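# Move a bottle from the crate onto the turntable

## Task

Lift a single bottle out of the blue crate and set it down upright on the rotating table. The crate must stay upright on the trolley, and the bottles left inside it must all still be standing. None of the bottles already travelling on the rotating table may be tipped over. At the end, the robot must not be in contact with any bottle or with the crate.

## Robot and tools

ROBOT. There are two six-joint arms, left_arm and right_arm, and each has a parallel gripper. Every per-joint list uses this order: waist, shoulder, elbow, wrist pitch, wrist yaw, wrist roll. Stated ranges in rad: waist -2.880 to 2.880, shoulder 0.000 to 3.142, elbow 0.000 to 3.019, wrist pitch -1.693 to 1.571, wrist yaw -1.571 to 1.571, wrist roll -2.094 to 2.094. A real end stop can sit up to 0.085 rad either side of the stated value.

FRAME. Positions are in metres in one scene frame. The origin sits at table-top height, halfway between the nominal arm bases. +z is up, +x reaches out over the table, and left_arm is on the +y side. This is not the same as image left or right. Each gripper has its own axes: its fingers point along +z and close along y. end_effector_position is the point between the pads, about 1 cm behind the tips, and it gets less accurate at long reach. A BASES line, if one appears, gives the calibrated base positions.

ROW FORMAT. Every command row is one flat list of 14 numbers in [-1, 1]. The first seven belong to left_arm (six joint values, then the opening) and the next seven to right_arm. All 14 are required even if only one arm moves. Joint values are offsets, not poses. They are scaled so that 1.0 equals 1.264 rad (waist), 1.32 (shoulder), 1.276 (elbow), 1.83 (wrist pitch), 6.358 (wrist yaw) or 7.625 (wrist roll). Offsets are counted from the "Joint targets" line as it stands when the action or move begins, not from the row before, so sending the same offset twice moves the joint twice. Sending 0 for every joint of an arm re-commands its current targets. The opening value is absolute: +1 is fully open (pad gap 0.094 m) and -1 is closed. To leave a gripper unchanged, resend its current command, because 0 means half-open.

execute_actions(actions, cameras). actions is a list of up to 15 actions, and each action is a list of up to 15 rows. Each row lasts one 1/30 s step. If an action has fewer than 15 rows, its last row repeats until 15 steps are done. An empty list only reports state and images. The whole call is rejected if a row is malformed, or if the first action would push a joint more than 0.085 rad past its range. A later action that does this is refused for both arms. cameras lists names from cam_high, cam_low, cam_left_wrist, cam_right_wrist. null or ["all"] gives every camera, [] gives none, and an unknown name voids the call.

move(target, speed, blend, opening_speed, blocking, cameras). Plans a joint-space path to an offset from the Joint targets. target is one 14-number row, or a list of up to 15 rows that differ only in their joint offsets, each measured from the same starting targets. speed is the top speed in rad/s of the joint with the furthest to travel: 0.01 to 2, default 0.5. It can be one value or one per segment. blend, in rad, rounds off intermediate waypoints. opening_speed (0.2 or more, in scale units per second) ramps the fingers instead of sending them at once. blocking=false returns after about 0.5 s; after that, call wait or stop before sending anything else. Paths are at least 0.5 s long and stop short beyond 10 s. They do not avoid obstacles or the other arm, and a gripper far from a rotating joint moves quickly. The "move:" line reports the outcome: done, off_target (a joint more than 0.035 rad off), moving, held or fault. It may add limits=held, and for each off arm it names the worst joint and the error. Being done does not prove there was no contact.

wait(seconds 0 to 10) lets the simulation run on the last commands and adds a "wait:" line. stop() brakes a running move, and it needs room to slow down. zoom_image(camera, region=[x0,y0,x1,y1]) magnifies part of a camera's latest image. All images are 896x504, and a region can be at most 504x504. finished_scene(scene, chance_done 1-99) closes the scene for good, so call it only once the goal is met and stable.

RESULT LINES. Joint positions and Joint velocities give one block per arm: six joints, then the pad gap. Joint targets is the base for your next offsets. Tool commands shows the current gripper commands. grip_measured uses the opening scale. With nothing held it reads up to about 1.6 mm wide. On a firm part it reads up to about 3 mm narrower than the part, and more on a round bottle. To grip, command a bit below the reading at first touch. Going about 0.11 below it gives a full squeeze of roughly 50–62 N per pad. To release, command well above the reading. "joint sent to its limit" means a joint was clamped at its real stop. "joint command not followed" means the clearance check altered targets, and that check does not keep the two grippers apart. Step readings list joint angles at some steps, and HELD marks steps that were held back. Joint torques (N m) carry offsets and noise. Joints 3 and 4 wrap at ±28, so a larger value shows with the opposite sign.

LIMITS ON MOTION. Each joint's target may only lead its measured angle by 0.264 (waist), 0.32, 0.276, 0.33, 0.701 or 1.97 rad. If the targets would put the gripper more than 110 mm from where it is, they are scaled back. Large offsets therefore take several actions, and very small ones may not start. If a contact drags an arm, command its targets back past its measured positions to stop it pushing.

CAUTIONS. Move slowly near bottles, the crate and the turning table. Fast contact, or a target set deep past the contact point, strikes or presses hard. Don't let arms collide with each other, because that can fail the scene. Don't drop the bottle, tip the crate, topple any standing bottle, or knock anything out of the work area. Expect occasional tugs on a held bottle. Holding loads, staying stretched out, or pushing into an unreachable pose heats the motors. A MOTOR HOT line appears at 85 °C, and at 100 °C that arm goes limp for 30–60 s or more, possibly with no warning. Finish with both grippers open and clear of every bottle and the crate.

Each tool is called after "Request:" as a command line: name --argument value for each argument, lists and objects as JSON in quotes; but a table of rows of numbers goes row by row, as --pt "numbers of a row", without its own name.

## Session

Request:
execute_actions --actions '[]'

Scene clock: 0.00 s.
left_arm: end_effector_position=(+0.0216, +0.1621, +0.1444) grip_measured=+1.000 end_effector_quat_wxyz=(-0.015, -0.401, +0.915, +0.051) | right_arm: end_effector_position=(+0.5912, -0.2308, +0.3851) grip_measured=+1.000 end_effector_quat_wxyz=(+0.513, +0.534, +0.671, +0.040)
Joint names: [waist, shoulder, elbow, wrist pitch, wrist yaw, wrist roll]
Joint positions: left_arm=[-1.211 0.912 0.694 -1.453 0.036 -2.039 0.094] | right_arm=[0.154 1.41 1.397 -0.625 0.66 1.177 0.094]
Joint velocities: left_arm=[0.005 -0.005 -0.012 -0.012 -0.007 -0.022 0] | right_arm=[0.005 -0.015 -0.012 -0.007 0.066 -0.007 0]
Joint torques (N m): no reading
Motor temperatures (°C): left_arm=[33 32 44 23 25 25 26] | right_arm=[27 26 34 28 24 26 23]
Heat: left arm: hottest elbow 44 °C; right arm: hottest elbow 34 °C.
Joint targets: left_arm=[-1.211 0.911 0.719 -1.453 0.036 -2.039] | right_arm=[0.154 1.408 1.429 -0.621 0.660 1.177]
Tool commands: left_gripper/opening=+1.0 right_gripper/opening=+1.0

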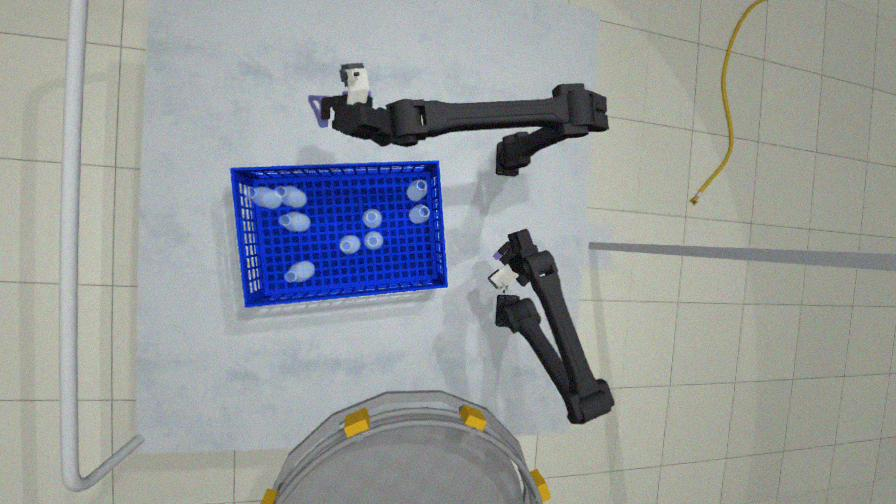

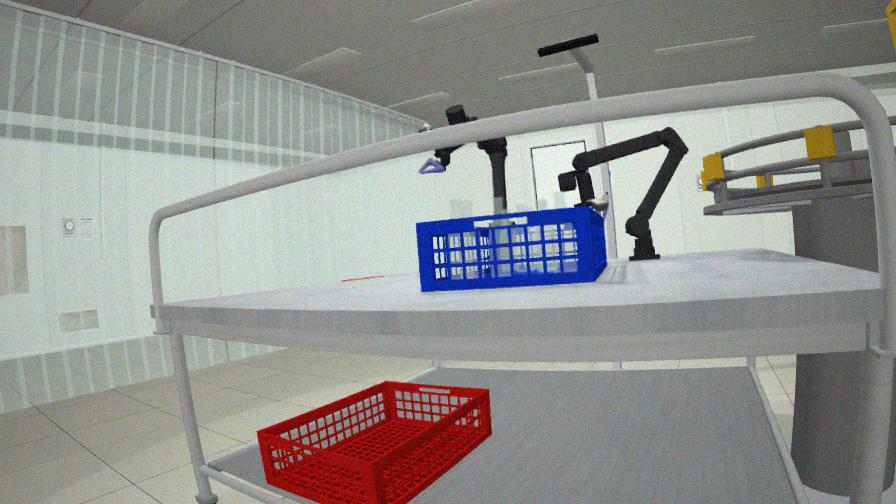

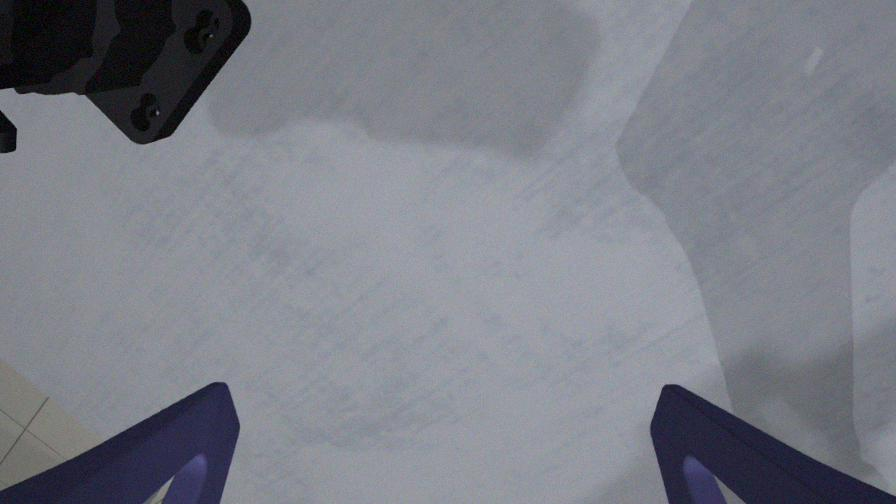

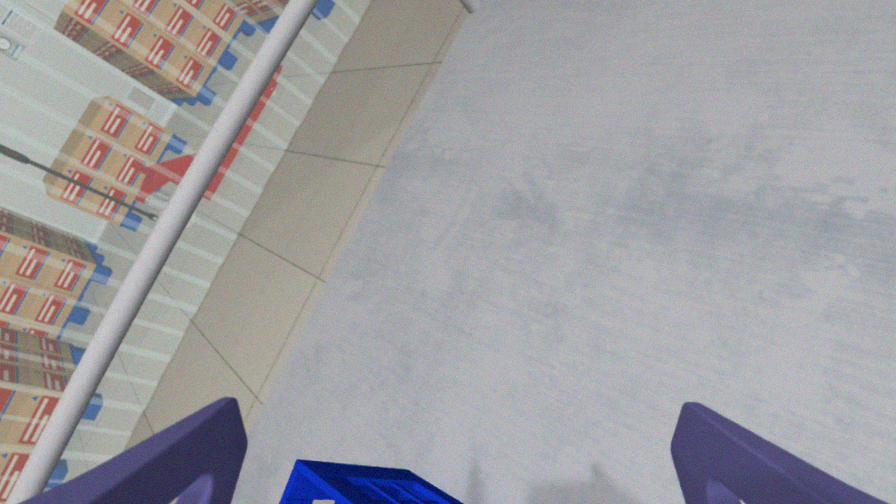

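Request:
zoom_image --camera "cam_high" --region '[220, 150, 460, 315]'

Request:
zoom_image --camera "cam_high" --region '[240, 240, 360, 315]'

Scaled by 2.100 from the camera's 896x504 image, which has a finer 1280x720 frame.

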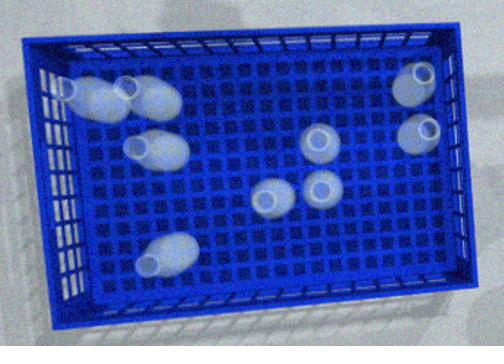

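Scaled by 4.200 from the camera's 896x504 image, which has a finer 1280x720 frame.

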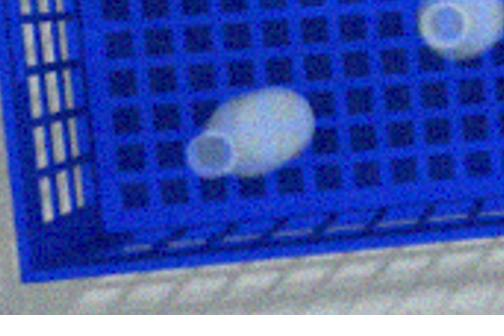

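Request:
move --pt "0.7207 0.0318 0.4726 0.0623 -0.0057 0.2674 0.2 0 0 0 0 0 0 1.0" --pt "0.822 0.6583 0.8746 0.347 -0.0057 0.2674 0.2 0 0 0 0 0 0 1.0" --speed '[1.1, 0.8]' --blend '[0.2, 0]' --cameras '["cam_left_wrist", "cam_high"]'

Scene clock: 39.37 s.
left_arm: end_effector_position=(+0.6661, +0.2171, +0.2960) grip_measured=+0.202 end_effector_quat_wxyz=(+0.354, +0.078, +0.931, -0.034) | right_arm: end_effector_position=(+0.5912, -0.2308, +0.3851) grip_measured=+1.000 end_effector_quat_wxyz=(+0.513, +0.534, +0.671, +0.040)
Joint names: [waist, shoulder, elbow, wrist pitch, wrist yaw, wrist roll]
Joint positions: left_arm=[-0.175 1.793 1.779 -0.831 0.002 -0.011 0.056] | right_arm=[0.154 1.41 1.397 -0.625 0.66 1.177 0.094]
Joint velocities: left_arm=[-0.024 -0.005 0.012 0.007 -0.022 0.007 0] | right_arm=[-0.005 -0.005 0.007 0.012 0.037 0.022 0]
Joint torques (N m): left_arm=[-1.14 -19.55 12.66 2.04 -0.13 -0.04] | right_arm=[-0.56 -9.41 13.33 1.48 0.12 0.08]
Motor temperatures (°C): left_arm=[33 31 51 23 25 25 26] | right_arm=[27 27 44 28 24 26 23]
Heat: left arm: hottest elbow 51 °C; right arm: hottest elbow 44 °C.
Joint targets: left_arm=[-0.172 1.780 1.835 -0.818 -0.001 0.000] | right_arm=[0.154 1.408 1.429 -0.621 0.660 1.177]
move: off_target (left_arm); left_arm: the elbow is farthest, 0.056 rad from its target
Images, in order (width x height): cam_high 896x504, cam_left_wrist 896x504.

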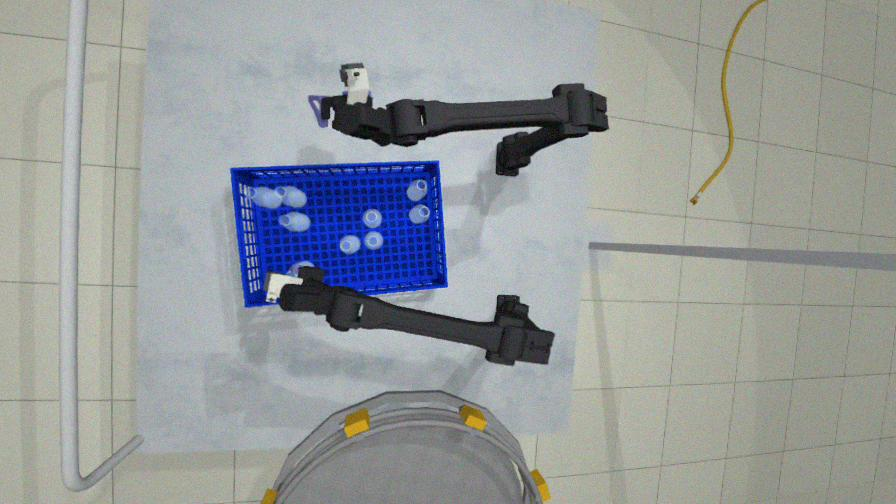

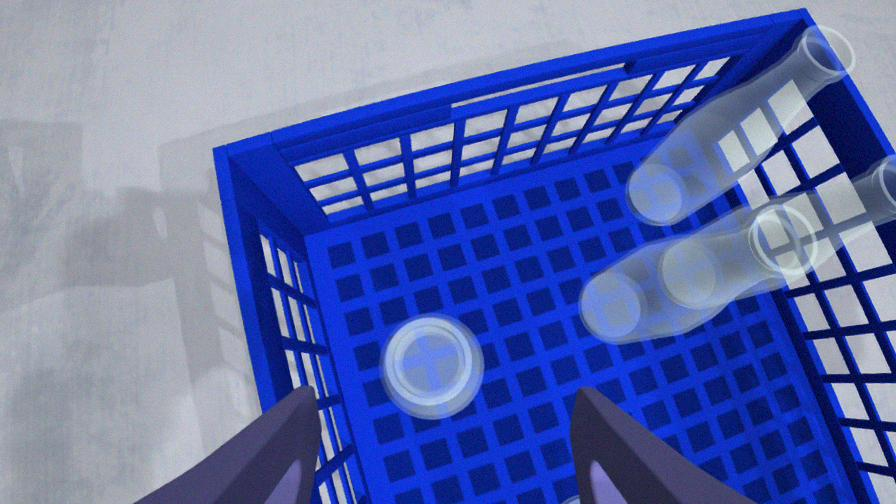

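Request:
zoom_image --camera "cam_left_wrist" --region '[340, 290, 540, 440]'

Scaled by 2.520 from the camera's 896x504 image, which has a finer 1280x720 frame.

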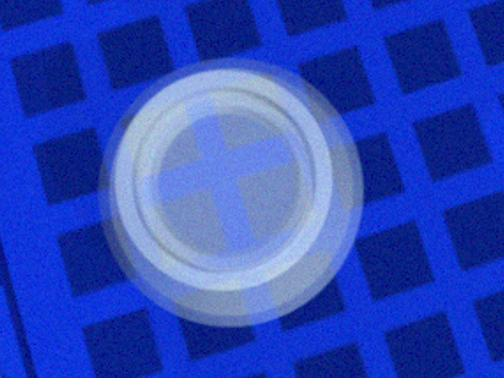

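Request:
zoom_image --camera "cam_left_wrist" --region '[540, 10, 896, 380]'

Scaled by 1.362 from the camera's 896x504 image, which has a finer 1280x720 frame.

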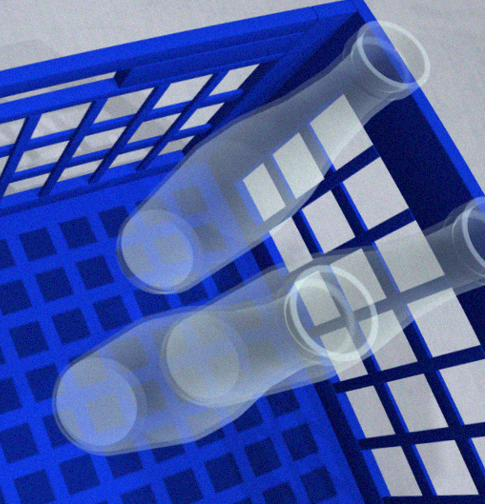

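Request:
execute_actions --actions '[]' --cameras '["cam_high","cam_left_wrist"]'

Scene clock: 94.30 s.
left_arm: end_effector_position=(+0.6661, +0.2171, +0.2960) grip_measured=+0.202 end_effector_quat_wxyz=(+0.354, +0.078, +0.931, -0.034) | right_arm: end_effector_position=(+0.5912, -0.2308, +0.3851) grip_measured=+1.000 end_effector_quat_wxyz=(+0.513, +0.534, +0.671, +0.040)
Joint names: [waist, shoulder, elbow, wrist pitch, wrist yaw, wrist roll]
Joint positions: left_arm=[-0.175 1.793 1.779 -0.831 0.002 -0.01 0.056] | right_arm=[0.154 1.41 1.397 -0.625 0.66 1.177 0.094]
Joint velocities: left_arm=[-0.015 0.005 -0.007 0.007 -0.037 -0.095 -0.001] | right_arm=[-0.005 0.005 0.012 -0.007 -0.007 0.022 0]
Joint torques (N m): left_arm=[-1.49 -19.25 12.83 2.06 -0.12 0] | right_arm=[-0.56 -9.35 13.34 1.5 0.12 0.08]
Motor temperatures (°C): left_arm=[33 34 57 23 25 25 25] | right_arm=[27 28 51 28 24 26 23]
Heat: left arm: hottest elbow 57 °C; right arm: hottest elbow 51 °C.
Joint targets: left_arm=[-0.172 1.780 1.835 -0.818 -0.001 0.000] | right_arm=[0.154 1.408 1.429 -0.621 0.660 1.177]
Tool commands: left_gripper/opening=+0.2 right_gripper/opening=+1.0
Images, in order (width x height): cam_high 896x504, cam_left_wrist 896x504.

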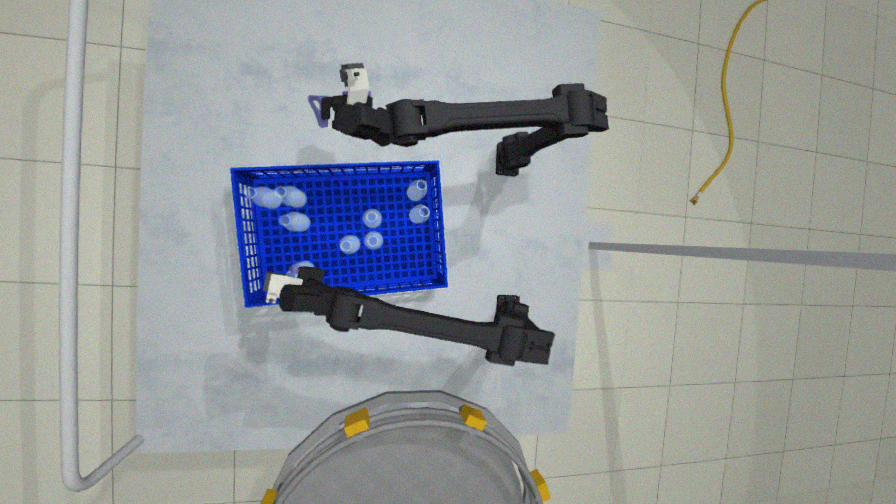

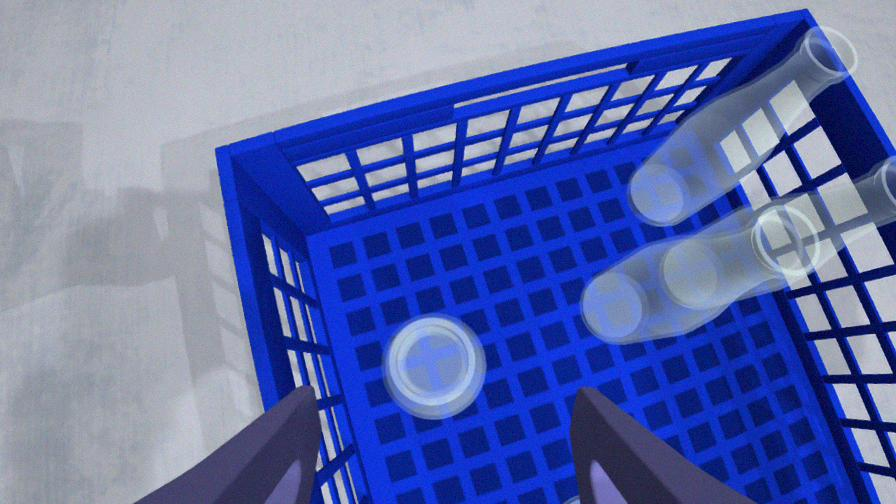

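Request:
zoom_image --camera "cam_left_wrist" --region '[340, 270, 540, 450]'

Request:
zoom_image --camera "cam_high" --region '[220, 150, 460, 320]'

Scaled by 2.520 from the camera's 896x504 image, which has a finer 1280x720 frame.

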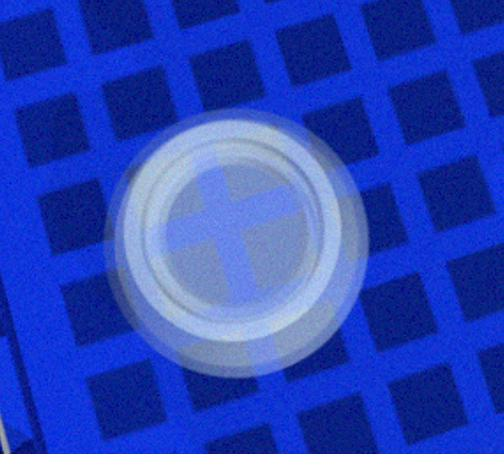

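Scaled by 2.100 from the camera's 896x504 image, which has a finer 1280x720 frame.

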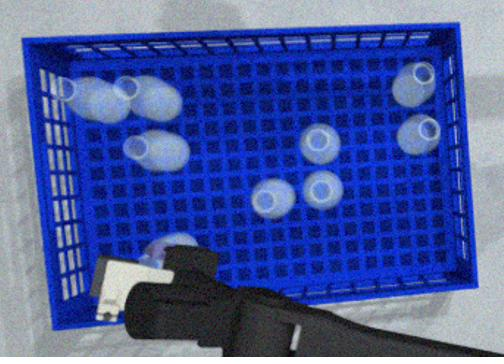

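Request:
move --target '[0.0063, 0.0144, -0.1489, 0.1158, 0, 0, 0.2, 0, 0, 0, 0, 0, 0, 1]' --speed 0.3 --cameras '["cam_left_wrist"]'

Scene clock: 137.97 s.
left_arm: end_effector_position=(+0.6752, +0.2172, +0.2571) grip_measured=+0.202 end_effector_quat_wxyz=(+0.388, +0.076, +0.918, -0.037) | right_arm: end_effector_position=(+0.5912, -0.2308, +0.3851) grip_measured=+1.000 end_effector_quat_wxyz=(+0.513, +0.534, +0.671, +0.040)
Joint names: [waist, shoulder, elbow, wrist pitch, wrist yaw, wrist roll]
Joint positions: left_arm=[-0.172 1.792 1.643 -0.62 0.002 -0.01 0.056] | right_arm=[0.154 1.41 1.397 -0.625 0.66 1.177 0.094]
Joint velocities: left_arm=[-0.005 -0.015 0.012 -0.022 -0.022 -0.051 -0.001] | right_arm=[0.005 0.005 0.012 -0.017 -0.037 -0.007 0]
Joint torques (N m): left_arm=[-1.14 -17.96 8.85 2.29 -0.12 -0.02] | right_arm=[-0.62 -9.35 13.33 1.5 0.12 0.08]
Motor temperatures (°C): left_arm=[33 35 60 23 25 25 25] | right_arm=[26 29 53 28 24 26 23]
Heat: left arm: hottest elbow 60 °C; right arm: hottest elbow 53 °C.
Joint targets: left_arm=[-0.164 1.799 1.645 -0.606 -0.001 0.000] | right_arm=[0.154 1.408 1.429 -0.621 0.660 1.177]
move: done
Images, in order (width x height): cam_left_wrist 896x504.

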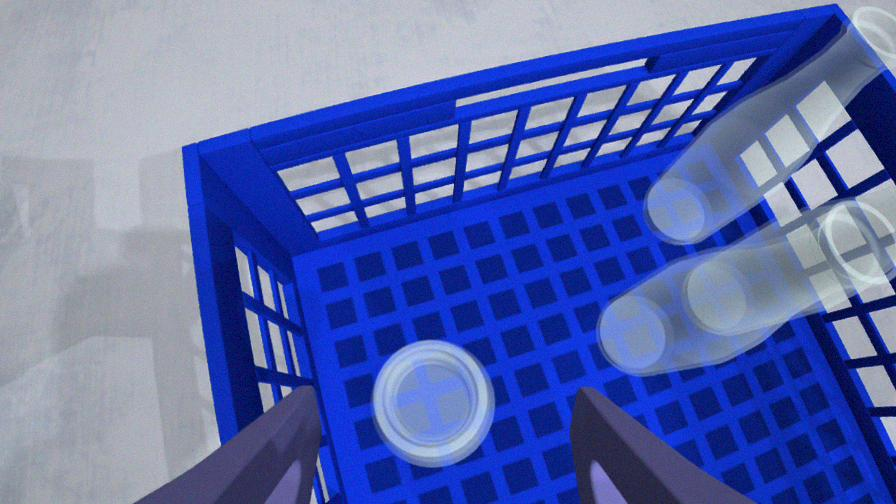

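Request:
move --target '[0.0055, 0.0386, -0.0705, 0.0492, 0, 0, 0.2, 0, 0, 0, 0, 0, 0, 1]' --speed 0.15 --cameras '["cam_left_wrist"]'

Scene clock: 161.10 s.
left_arm: end_effector_position=(+0.6727, +0.2232, +0.1848) grip_measured=+0.202 end_effector_quat_wxyz=(+0.363, +0.073, +0.928, -0.033) | right_arm: end_effector_position=(+0.5912, -0.2308, +0.3851) grip_measured=+1.000 end_effector_quat_wxyz=(+0.513, +0.534, +0.671, +0.040)
Joint names: [waist, shoulder, elbow, wrist pitch, wrist yaw, wrist roll]
Joint positions: left_arm=[-0.165 1.845 1.55 -0.53 0.002 -0.01 0.056] | right_arm=[0.154 1.41 1.397 -0.625 0.66 1.177 0.094]
Joint velocities: left_arm=[-0.034 -0.005 0.017 0.007 -0.051 0.037 -0.001] | right_arm=[0.015 0.005 -0.007 -0.002 0.022 -0.007 0]
Joint torques (N m): left_arm=[-1.14 -18.37 8.76 2.22 -0.13 0] | right_arm=[-0.62 -9.41 13.34 1.5 0.12 0.08]
Motor temperatures (°C): left_arm=[33 36 60 23 25 25 25] | right_arm=[26 29 54 28 24 26 23]
Heat: left arm: hottest elbow 60 °C; right arm: hottest elbow 54 °C.
Joint targets: left_arm=[-0.157 1.850 1.555 -0.516 -0.001 0.000] | right_arm=[0.154 1.408 1.429 -0.621 0.660 1.177]
move: done
Images, in order (width x height): cam_left_wrist 896x504.

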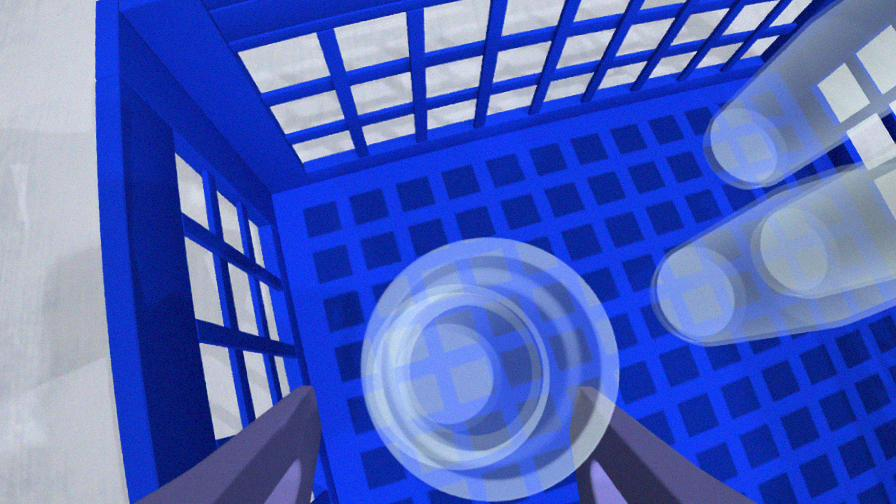

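Request:
zoom_image --camera "cam_left_wrist" --region '[300, 220, 660, 504]'

Scaled by 1.400 from the camera's 896x504 image, which has a finer 1280x720 frame.

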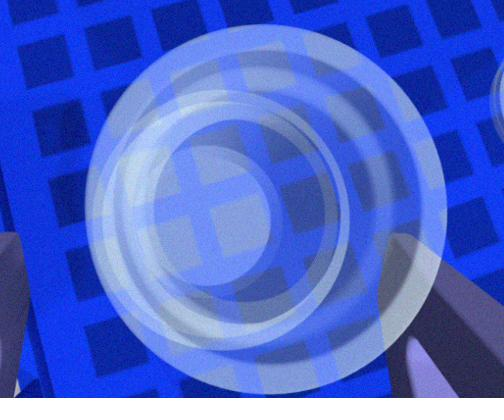

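Request:
move --target '[-0.0103, 0, 0, 0, 0, 0, 0.2, 0, 0, 0, 0, 0, 0, 1]' --speed 0.1 --cameras '["cam_left_wrist"]'

Scene clock: 201.90 s.
left_arm: end_effector_position=(+0.6727, +0.2232, +0.1848) grip_measured=+0.202 end_effector_quat_wxyz=(+0.363, +0.073, +0.928, -0.033) | right_arm: end_effector_position=(+0.5912, -0.2308, +0.3851) grip_measured=+1.000 end_effector_quat_wxyz=(+0.513, +0.534, +0.671, +0.040)
Joint names: [waist, shoulder, elbow, wrist pitch, wrist yaw, wrist roll]
Joint positions: left_arm=[-0.165 1.845 1.55 -0.53 0.002 -0.01 0.056] | right_arm=[0.154 1.41 1.397 -0.625 0.66 1.177 0.094]
Joint velocities: left_arm=[-0.015 -0.015 -0.017 0.002 -0.037 0.007 -0.001] | right_arm=[0.005 0.005 0.012 0.007 0.022 0.007 0]
Joint torques (N m): left_arm=[-2.73 -18.49 8.81 2.1 -0.15 0] | right_arm=[-0.62 -9.35 13.33 1.51 0.12 0.08]
Motor temperatures (°C): left_arm=[32 40 54 23 25 25 25] | right_arm=[26 29 55 28 24 26 23]
Heat: left arm: hottest elbow 54 °C; right arm: hottest elbow 55 °C.
Joint targets: left_arm=[-0.170 1.850 1.555 -0.516 -0.001 0.000] | right_arm=[0.154 1.408 1.429 -0.621 0.660 1.177]
move: done
Images, in order (width x height): cam_left_wrist 896x504.

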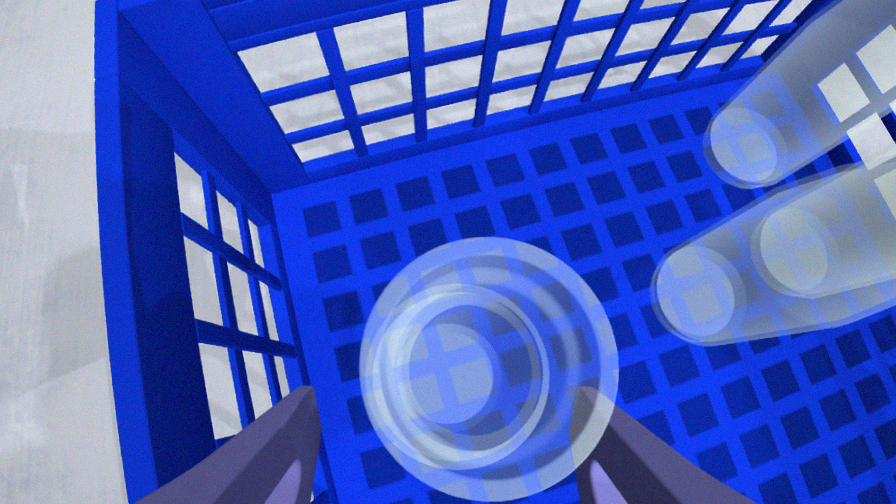

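Request:
move --target '[-0.0079, 0, 0, 0, 0, 0, 0.2, 0, 0, 0, 0, 0, 0, 1]' --speed 0.1 --cameras '["cam_left_wrist"]'

Scene clock: 209.70 s.
left_arm: end_effector_position=(+0.6715, +0.2164, +0.1848) grip_measured=+0.202 end_effector_quat_wxyz=(+0.363, +0.078, +0.928, -0.035) | right_arm: end_effector_position=(+0.5912, -0.2308, +0.3851) grip_measured=+1.000 end_effector_quat_wxyz=(+0.513, +0.534, +0.671, +0.040)
Joint names: [waist, shoulder, elbow, wrist pitch, wrist yaw, wrist roll]
Joint positions: left_arm=[-0.174 1.845 1.55 -0.53 0.002 -0.01 0.056] | right_arm=[0.154 1.41 1.397 -0.625 0.66 1.177 0.094]
Joint velocities: left_arm=[-0.015 -0.005 0.002 -0.017 -0.066 -0.007 0.001] | right_arm=[-0.005 -0.024 0.012 -0.007 -0.007 -0.022 0]
Joint torques (N m): left_arm=[-2.43 -18.37 8.81 2.15 -0.13 -0.01] | right_arm=[-0.67 -9.41 13.34 1.5 0.12 0.08]
Motor temperatures (°C): left_arm=[32 40 53 23 25 25 25] | right_arm=[26 29 55 28 24 26 23]
Heat: left arm: hottest elbow 53 °C; right arm: hottest elbow 55 °C.
Joint targets: left_arm=[-0.180 1.850 1.555 -0.516 -0.001 0.000] | right_arm=[0.154 1.408 1.429 -0.621 0.660 1.177]
move: done
Images, in order (width x height): cam_left_wrist 896x504.

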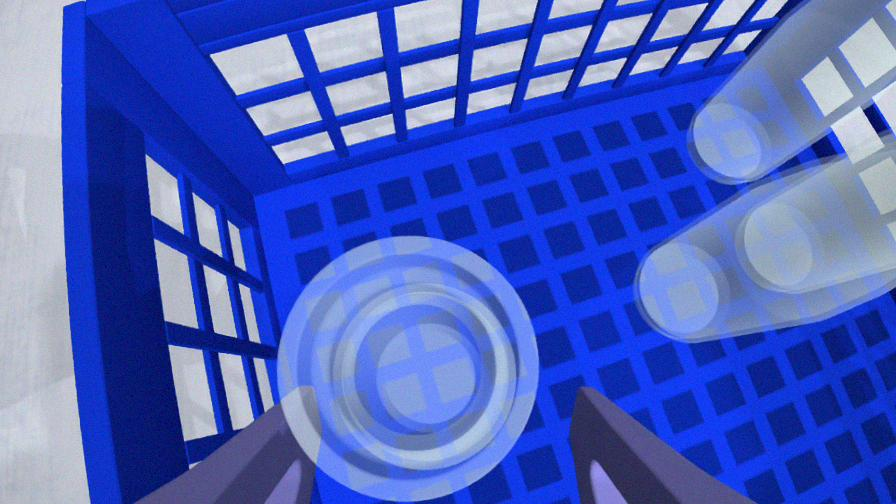

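Request:
zoom_image --camera "cam_left_wrist" --region '[240, 220, 600, 504]'

Scaled by 1.400 from the camera's 896x504 image, which has a finer 1280x720 frame.

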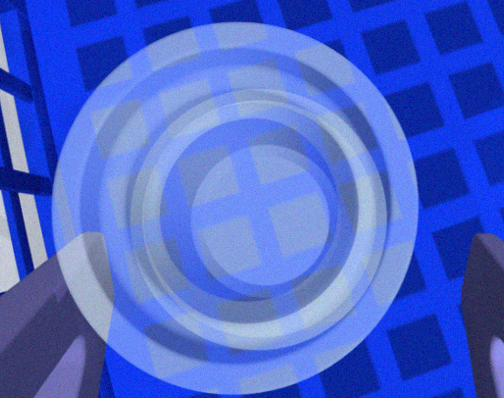

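Request:
move --target '[0.0158, 0, 0, 0, 0, 0, 0.2, 0, 0, 0, 0, 0, 0, 1]' --speed 0.1 --cameras '["cam_left_wrist"]'

Scene clock: 250.70 s.
left_arm: end_effector_position=(+0.6722, +0.2205, +0.1848) grip_measured=+0.202 end_effector_quat_wxyz=(+0.363, +0.075, +0.928, -0.034) | right_arm: end_effector_position=(+0.5912, -0.2308, +0.3851) grip_measured=+1.000 end_effector_quat_wxyz=(+0.513, +0.534, +0.671, +0.040)
Joint names: [waist, shoulder, elbow, wrist pitch, wrist yaw, wrist roll]
Joint positions: left_arm=[-0.168 1.845 1.55 -0.53 0.002 -0.01 0.056] | right_arm=[0.154 1.41 1.397 -0.625 0.66 1.177 0.094]
Joint velocities: left_arm=[-0.005 -0.005 0.002 0.007 -0.007 -0.022 0] | right_arm=[-0.005 -0.015 -0.002 0.002 -0.037 -0.095 0]
Joint torques (N m): left_arm=[-1.38 -18.2 8.81 2.26 -0.14 -0.04] | right_arm=[-0.62 -9.41 13.33 1.5 0.12 0.08]
Motor temperatures (°C): left_arm=[32 40 52 23 25 25 24] | right_arm=[26 29 56 28 24 26 23]
Heat: left arm: hottest elbow 52 °C; right arm: hottest elbow 56 °C.
Joint targets: left_arm=[-0.160 1.850 1.555 -0.516 -0.001 0.000] | right_arm=[0.154 1.408 1.429 -0.621 0.660 1.177]
move: done
Images, in order (width x height): cam_left_wrist 896x504.

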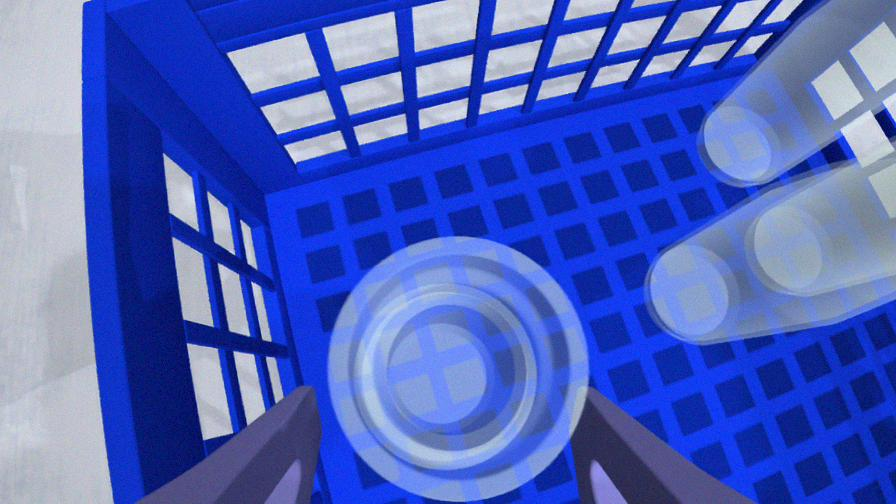

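Request:
move --target '[0, 0, 0, 0, 0, 0, -0.6, 0, 0, 0, 0, 0, 0, 1]' --opening_speed 0.7 --cameras '["cam_left_wrist"]'

Scene clock: 276.50 s.
left_arm: end_effector_position=(+0.6724, +0.2216, +0.1848) grip_measured=-0.379 end_effector_quat_wxyz=(+0.363, +0.075, +0.928, -0.033) | right_arm: end_effector_position=(+0.5912, -0.2308, +0.3851) grip_measured=+1.000 end_effector_quat_wxyz=(+0.513, +0.534, +0.671, +0.040)
Joint names: [waist, shoulder, elbow, wrist pitch, wrist yaw, wrist roll]
Joint positions: left_arm=[-0.167 1.845 1.55 -0.53 0.002 -0.01 0.029] | right_arm=[0.154 1.41 1.397 -0.625 0.66 1.177 0.094]
Joint velocities: left_arm=[-0.034 -0.005 -0.007 -0.017 -0.022 -0.037 0] | right_arm=[0.005 0.005 -0.007 0.027 -0.066 -0.066 0]
Joint torques (N m): left_arm=[-1.38 -18.2 8.83 2.11 -0.11 -0.03] | right_arm=[-0.62 -9.41 13.33 1.48 0.12 0.08]
Motor temperatures (°C): left_arm=[32 41 51 23 25 25 24] | right_arm=[26 29 57 28 24 26 23]
Heat: left arm: hottest elbow 51 °C; right arm: hottest elbow 57 °C.
Joint targets: left_arm=[-0.160 1.850 1.555 -0.516 -0.001 0.000] | right_arm=[0.154 1.408 1.429 -0.621 0.660 1.177]
move: done
Images, in order (width x height): cam_left_wrist 896x504.

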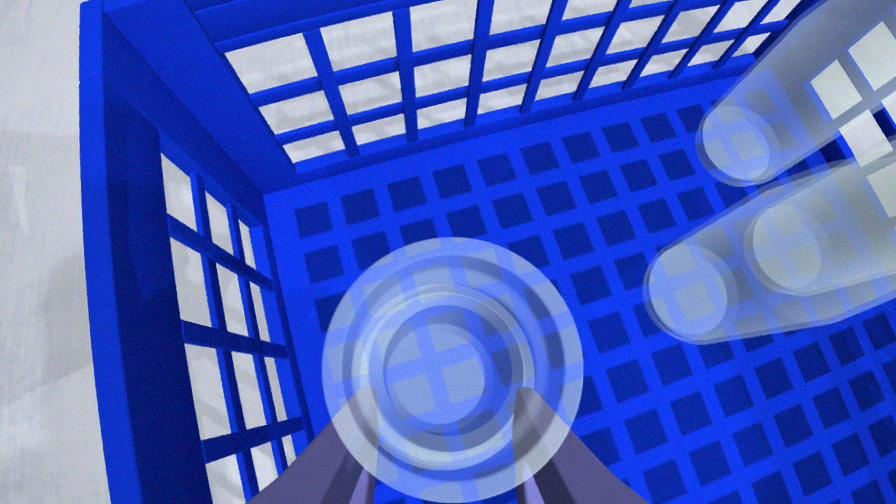

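Request:
move --target '[0, -0.0409, 0.1356, -0.0705, 0, 0, -0.6, 0, 0, 0, 0, 0, 0, 1]' --speed 0.2 --cameras '["cam_left_wrist"]'

Scene clock: 311.20 s.
left_arm: end_effector_position=(+0.6782, +0.2206, +0.2325) grip_measured=-0.380 end_effector_quat_wxyz=(+0.364, +0.075, +0.928, -0.034) | right_arm: end_effector_position=(+0.5912, -0.2308, +0.3851) grip_measured=+1.000 end_effector_quat_wxyz=(+0.513, +0.534, +0.671, +0.040)
Joint names: [waist, shoulder, elbow, wrist pitch, wrist yaw, wrist roll]
Joint positions: left_arm=[-0.167 1.83 1.655 -0.648 0.002 -0.01 0.029] | right_arm=[0.154 1.41 1.397 -0.625 0.66 1.177 0.094]
Joint velocities: left_arm=[-0.005 -0.005 0.012 -0.002 -0.007 -0.022 0] | right_arm=[0.005 -0.005 -0.007 0.002 -0.022 0.022 0]
Joint torques (N m): left_arm=[-0.85 -21.3 14.05 1.8 -0.11 -0.05] | right_arm=[-0.62 -9.35 13.31 1.5 0.12 0.08]
Motor temperatures (°C): left_arm=[32 41 52 23 25 25 26] | right_arm=[26 29 57 28 24 26 23]
Heat: left arm: hottest elbow 52 °C; right arm: hottest elbow 57 °C.
Joint targets: left_arm=[-0.160 1.796 1.728 -0.645 -0.001 0.000] | right_arm=[0.154 1.408 1.429 -0.621 0.660 1.177]
move: off_target (left_arm); left_arm: the elbow is farthest, 0.073 rad from its target
Images, in order (width x height): cam_left_wrist 896x504.

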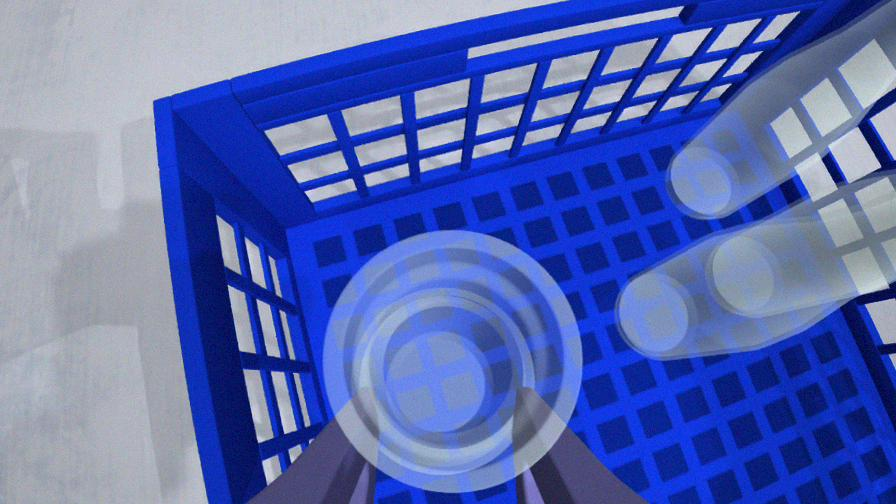

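Request:
move --pt "0 -0.0220 0.1379 -0.1071 0 0 -0.6 0 0 0 0 0 0 1" --pt "0 -0.0030 0.3150 -0.2142 0 0 -0.6 0 0 0 0 0 0 1" --speed '[0.35, 0.4]' --blend '[0.08, 0]' --cameras '["cam_left_wrist", "cam_high"]'

Scene clock: 334.10 s.
left_arm: end_effector_position=(+0.6718, +0.2217, +0.4010) grip_measured=-0.380 end_effector_quat_wxyz=(+0.378, +0.074, +0.922, -0.035) | right_arm: end_effector_position=(+0.5912, -0.2308, +0.3851) grip_measured=+1.000 end_effector_quat_wxyz=(+0.513, +0.534, +0.671, +0.040)
Joint names: [waist, shoulder, elbow, wrist pitch, wrist yaw, wrist roll]
Joint positions: left_arm=[-0.167 1.812 2.061 -1.04 0.002 -0.01 0.029] | right_arm=[0.154 1.41 1.397 -0.625 0.66 1.177 0.094]
Joint velocities: left_arm=[0.005 0.005 -0.007 -0.007 0.022 -0.007 0.001] | right_arm=[-0.015 -0.015 -0.017 -0.002 0.022 0.022 0]
Joint torques (N m): left_arm=[-1.26 -19.49 13.52 1.73 -0.11 -0.02] | right_arm=[-0.62 -9.35 13.31 1.48 0.12 0.08]
Motor temperatures (°C): left_arm=[32 41 61 23 25 25 27] | right_arm=[26 29 58 27 24 26 23]
Heat: left arm: hottest elbow 61 °C; right arm: hottest elbow 58 °C.
Joint targets: left_arm=[-0.160 1.792 2.130 -1.037 -0.001 0.000] | right_arm=[0.154 1.408 1.429 -0.621 0.660 1.177]
move: off_target (left_arm); left_arm: the elbow is farthest, 0.069 rad from its target
Images, in order (width x height): cam_high 896x504, cam_left_wrist 896x504.

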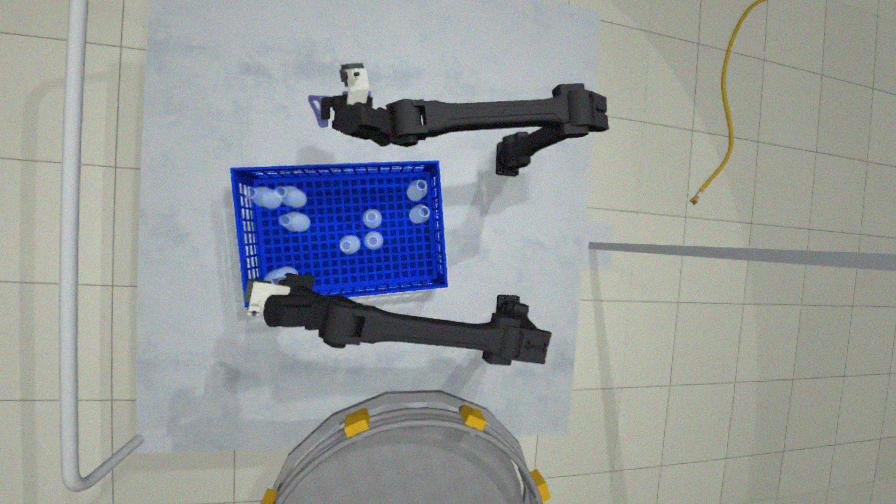

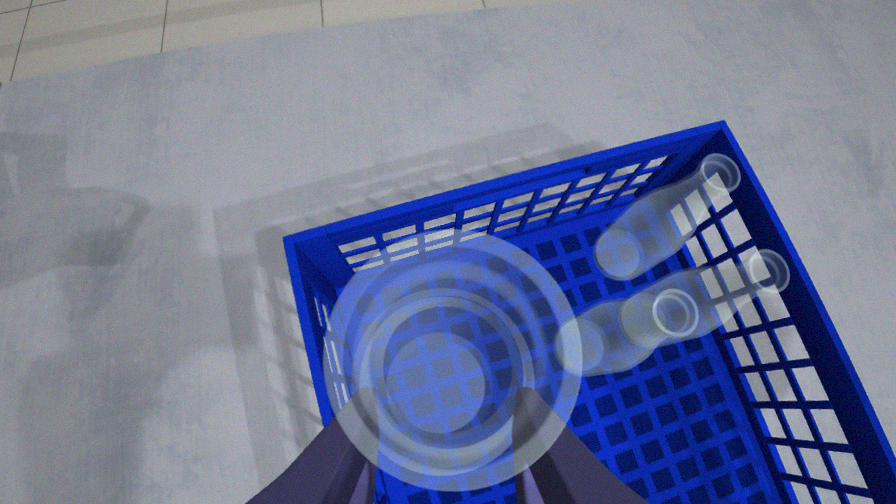

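Request:
move --pt "0 -0.1947 -0.1442 -0.0443 0 0 -0.6 0 0 0 0 0 0 1" --pt "0.1661 -0.3265 -0.1246 -0.1590 0 0 -0.6 0 0 0 0 0 0 1" --pt "0.3283 -0.3492 0.0408 -0.2929 0 0 -0.6 0 0 0 0 0 0 1" --pt "0.7563 -0.3492 0.0408 -0.2929 0 0 -0.6 0 0 0 0 0 0 1" --speed 0.6 --blend '[0.08, 0.08, 0.08, 0]' --cameras '["cam_left_wrist", "cam_high"]'

Scene clock: 346.83 s.
left_arm: end_effector_position=(+0.2746, +0.6631, +0.6075) grip_measured=-0.380 end_effector_quat_wxyz=(+0.349, -0.362, +0.852, +0.145) | right_arm: end_effector_position=(+0.5912, -0.2308, +0.3851) grip_measured=+1.000 end_effector_quat_wxyz=(+0.513, +0.534, +0.671, +0.040)
Joint names: [waist, shoulder, elbow, wrist pitch, wrist yaw, wrist roll]
Joint positions: left_arm=[0.796 1.346 2.126 -1.576 -0.002 -0.009 0.029] | right_arm=[0.154 1.41 1.397 -0.625 0.66 1.177 0.094]
Joint velocities: left_arm=[-0.024 0.005 0.002 -0.007 -0.007 -0.007 0] | right_arm=[-0.015 -0.015 0.012 0.002 0.037 -0.051 0]
Joint torques (N m): left_arm=[-2.02 -9.88 10.66 1.61 0.06 -0.06] | right_arm=[-0.56 -9.35 13.34 1.5 0.12 0.08]
Motor temperatures (°C): left_arm=[32 41 60 23 25 25 27] | right_arm=[26 29 58 27 24 26 23]
Heat: left arm: hottest elbow 60 °C; right arm: hottest elbow 58 °C.
Joint targets: left_arm=[0.796 1.331 2.182 -1.573 0.000 0.000] | right_arm=[0.154 1.408 1.429 -0.621 0.660 1.177]
move: off_target (left_arm); left_arm: the elbow is farthest, 0.056 rad from its target
Images, in order (width x height): cam_high 896x504, cam_left_wrist 896x504.

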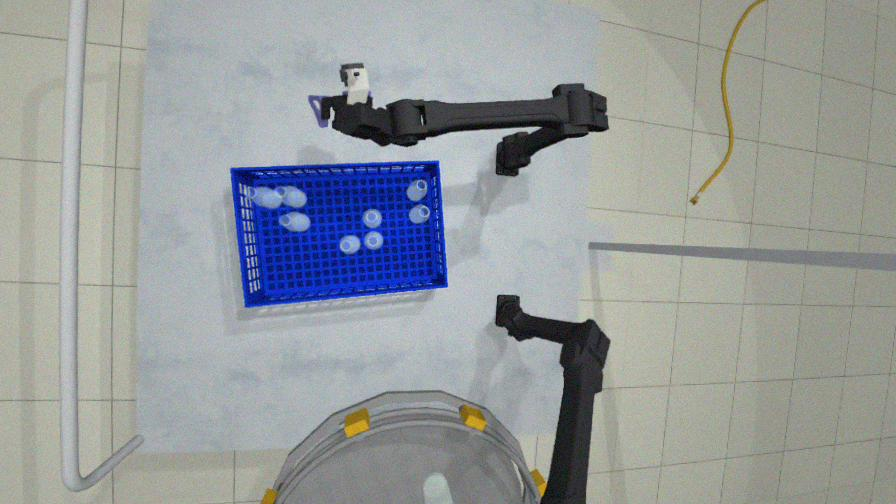

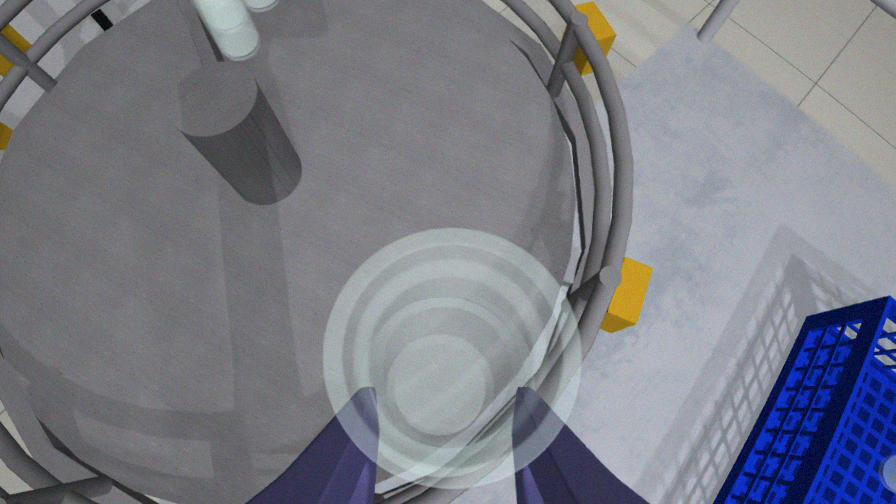

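Request:
move --pt "0 0.1750 0.1034 0.0557 0 0 -0.6 0 0 0 0 0 0 1" --pt "0 0.3114 0.1207 0.1437 0 0 -0.6 0 0 0 0 0 0 1" --pt "0 0.2470 -0.1042 0.2541 0 0 -0.6 0 0 0 0 0 0 1" --speed 0.4 --blend '[0.05, 0.05, 0]' --cameras '["cam_left_wrist", "cam_high", "cam_low"]'

Scene clock: 361.23 s.
left_arm: end_effector_position=(+0.4295, +0.8206, +0.4508) grip_measured=-0.380 end_effector_quat_wxyz=(+0.351, -0.362, +0.851, +0.146) | right_arm: end_effector_position=(+0.5912, -0.2308, +0.3851) grip_measured=+1.000 end_effector_quat_wxyz=(+0.513, +0.534, +0.671, +0.040)
Joint names: [waist, shoulder, elbow, wrist pitch, wrist yaw, wrist roll]
Joint positions: left_arm=[0.796 1.693 2.034 -1.133 -0.002 -0.009 0.029] | right_arm=[0.154 1.41 1.397 -0.625 0.66 1.177 0.094]
Joint velocities: left_arm=[-0.005 -0.005 0.002 0.002 0.007 -0.007 -0.001] | right_arm=[-0.005 -0.005 0.007 0.007 -0.095 0.007 0]
Joint torques (N m): left_arm=[-1.67 -18.61 9.48 2.8 0.03 -0.01] | right_arm=[-0.62 -9.41 13.33 1.5 0.12 0.08]
Motor temperatures (°C): left_arm=[32 39 60 23 25 25 27] | right_arm=[26 29 58 27 24 26 23]
Heat: left arm: hottest elbow 60 °C; right arm: hottest elbow 58 °C.
Joint targets: left_arm=[0.796 1.658 2.049 -1.108 0.000 0.000] | right_arm=[0.154 1.408 1.429 -0.621 0.660 1.177]
move: off_target (left_arm); left_arm: the shoulder is farthest, 0.036 rad from its target
Images, in order (width x height): cam_high 896x504, cam_low 896x504, cam_left_wrist 896x504.

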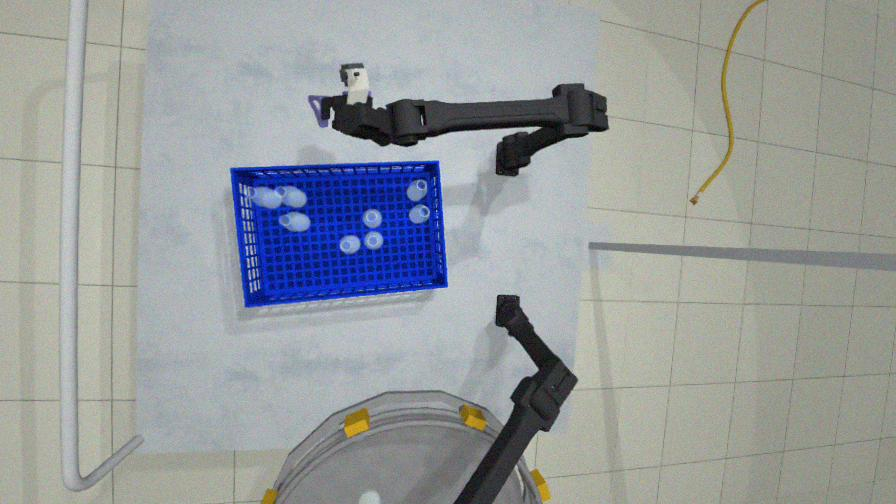

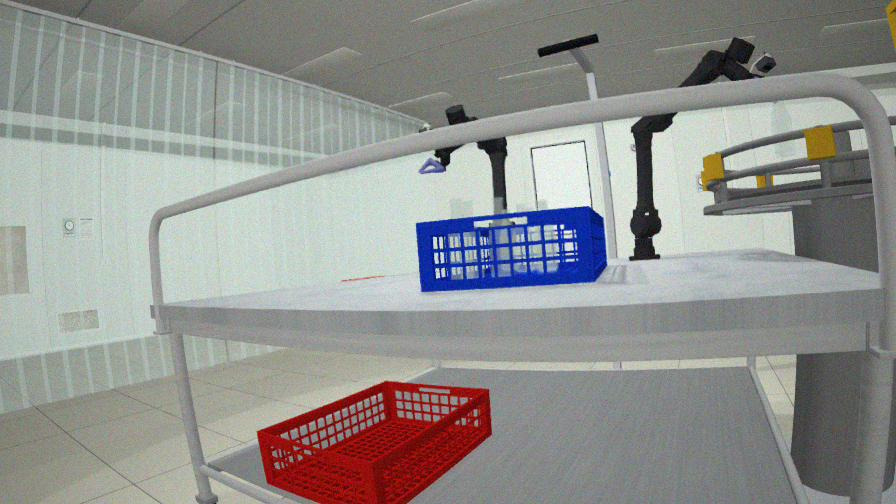

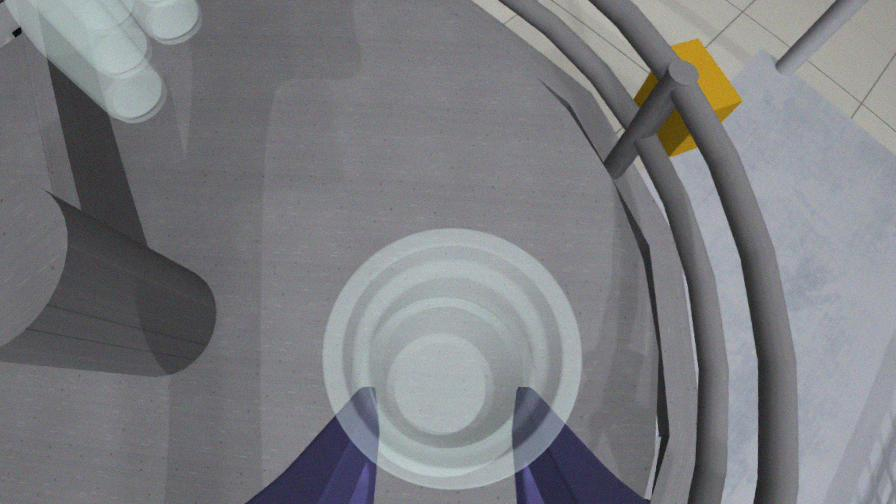

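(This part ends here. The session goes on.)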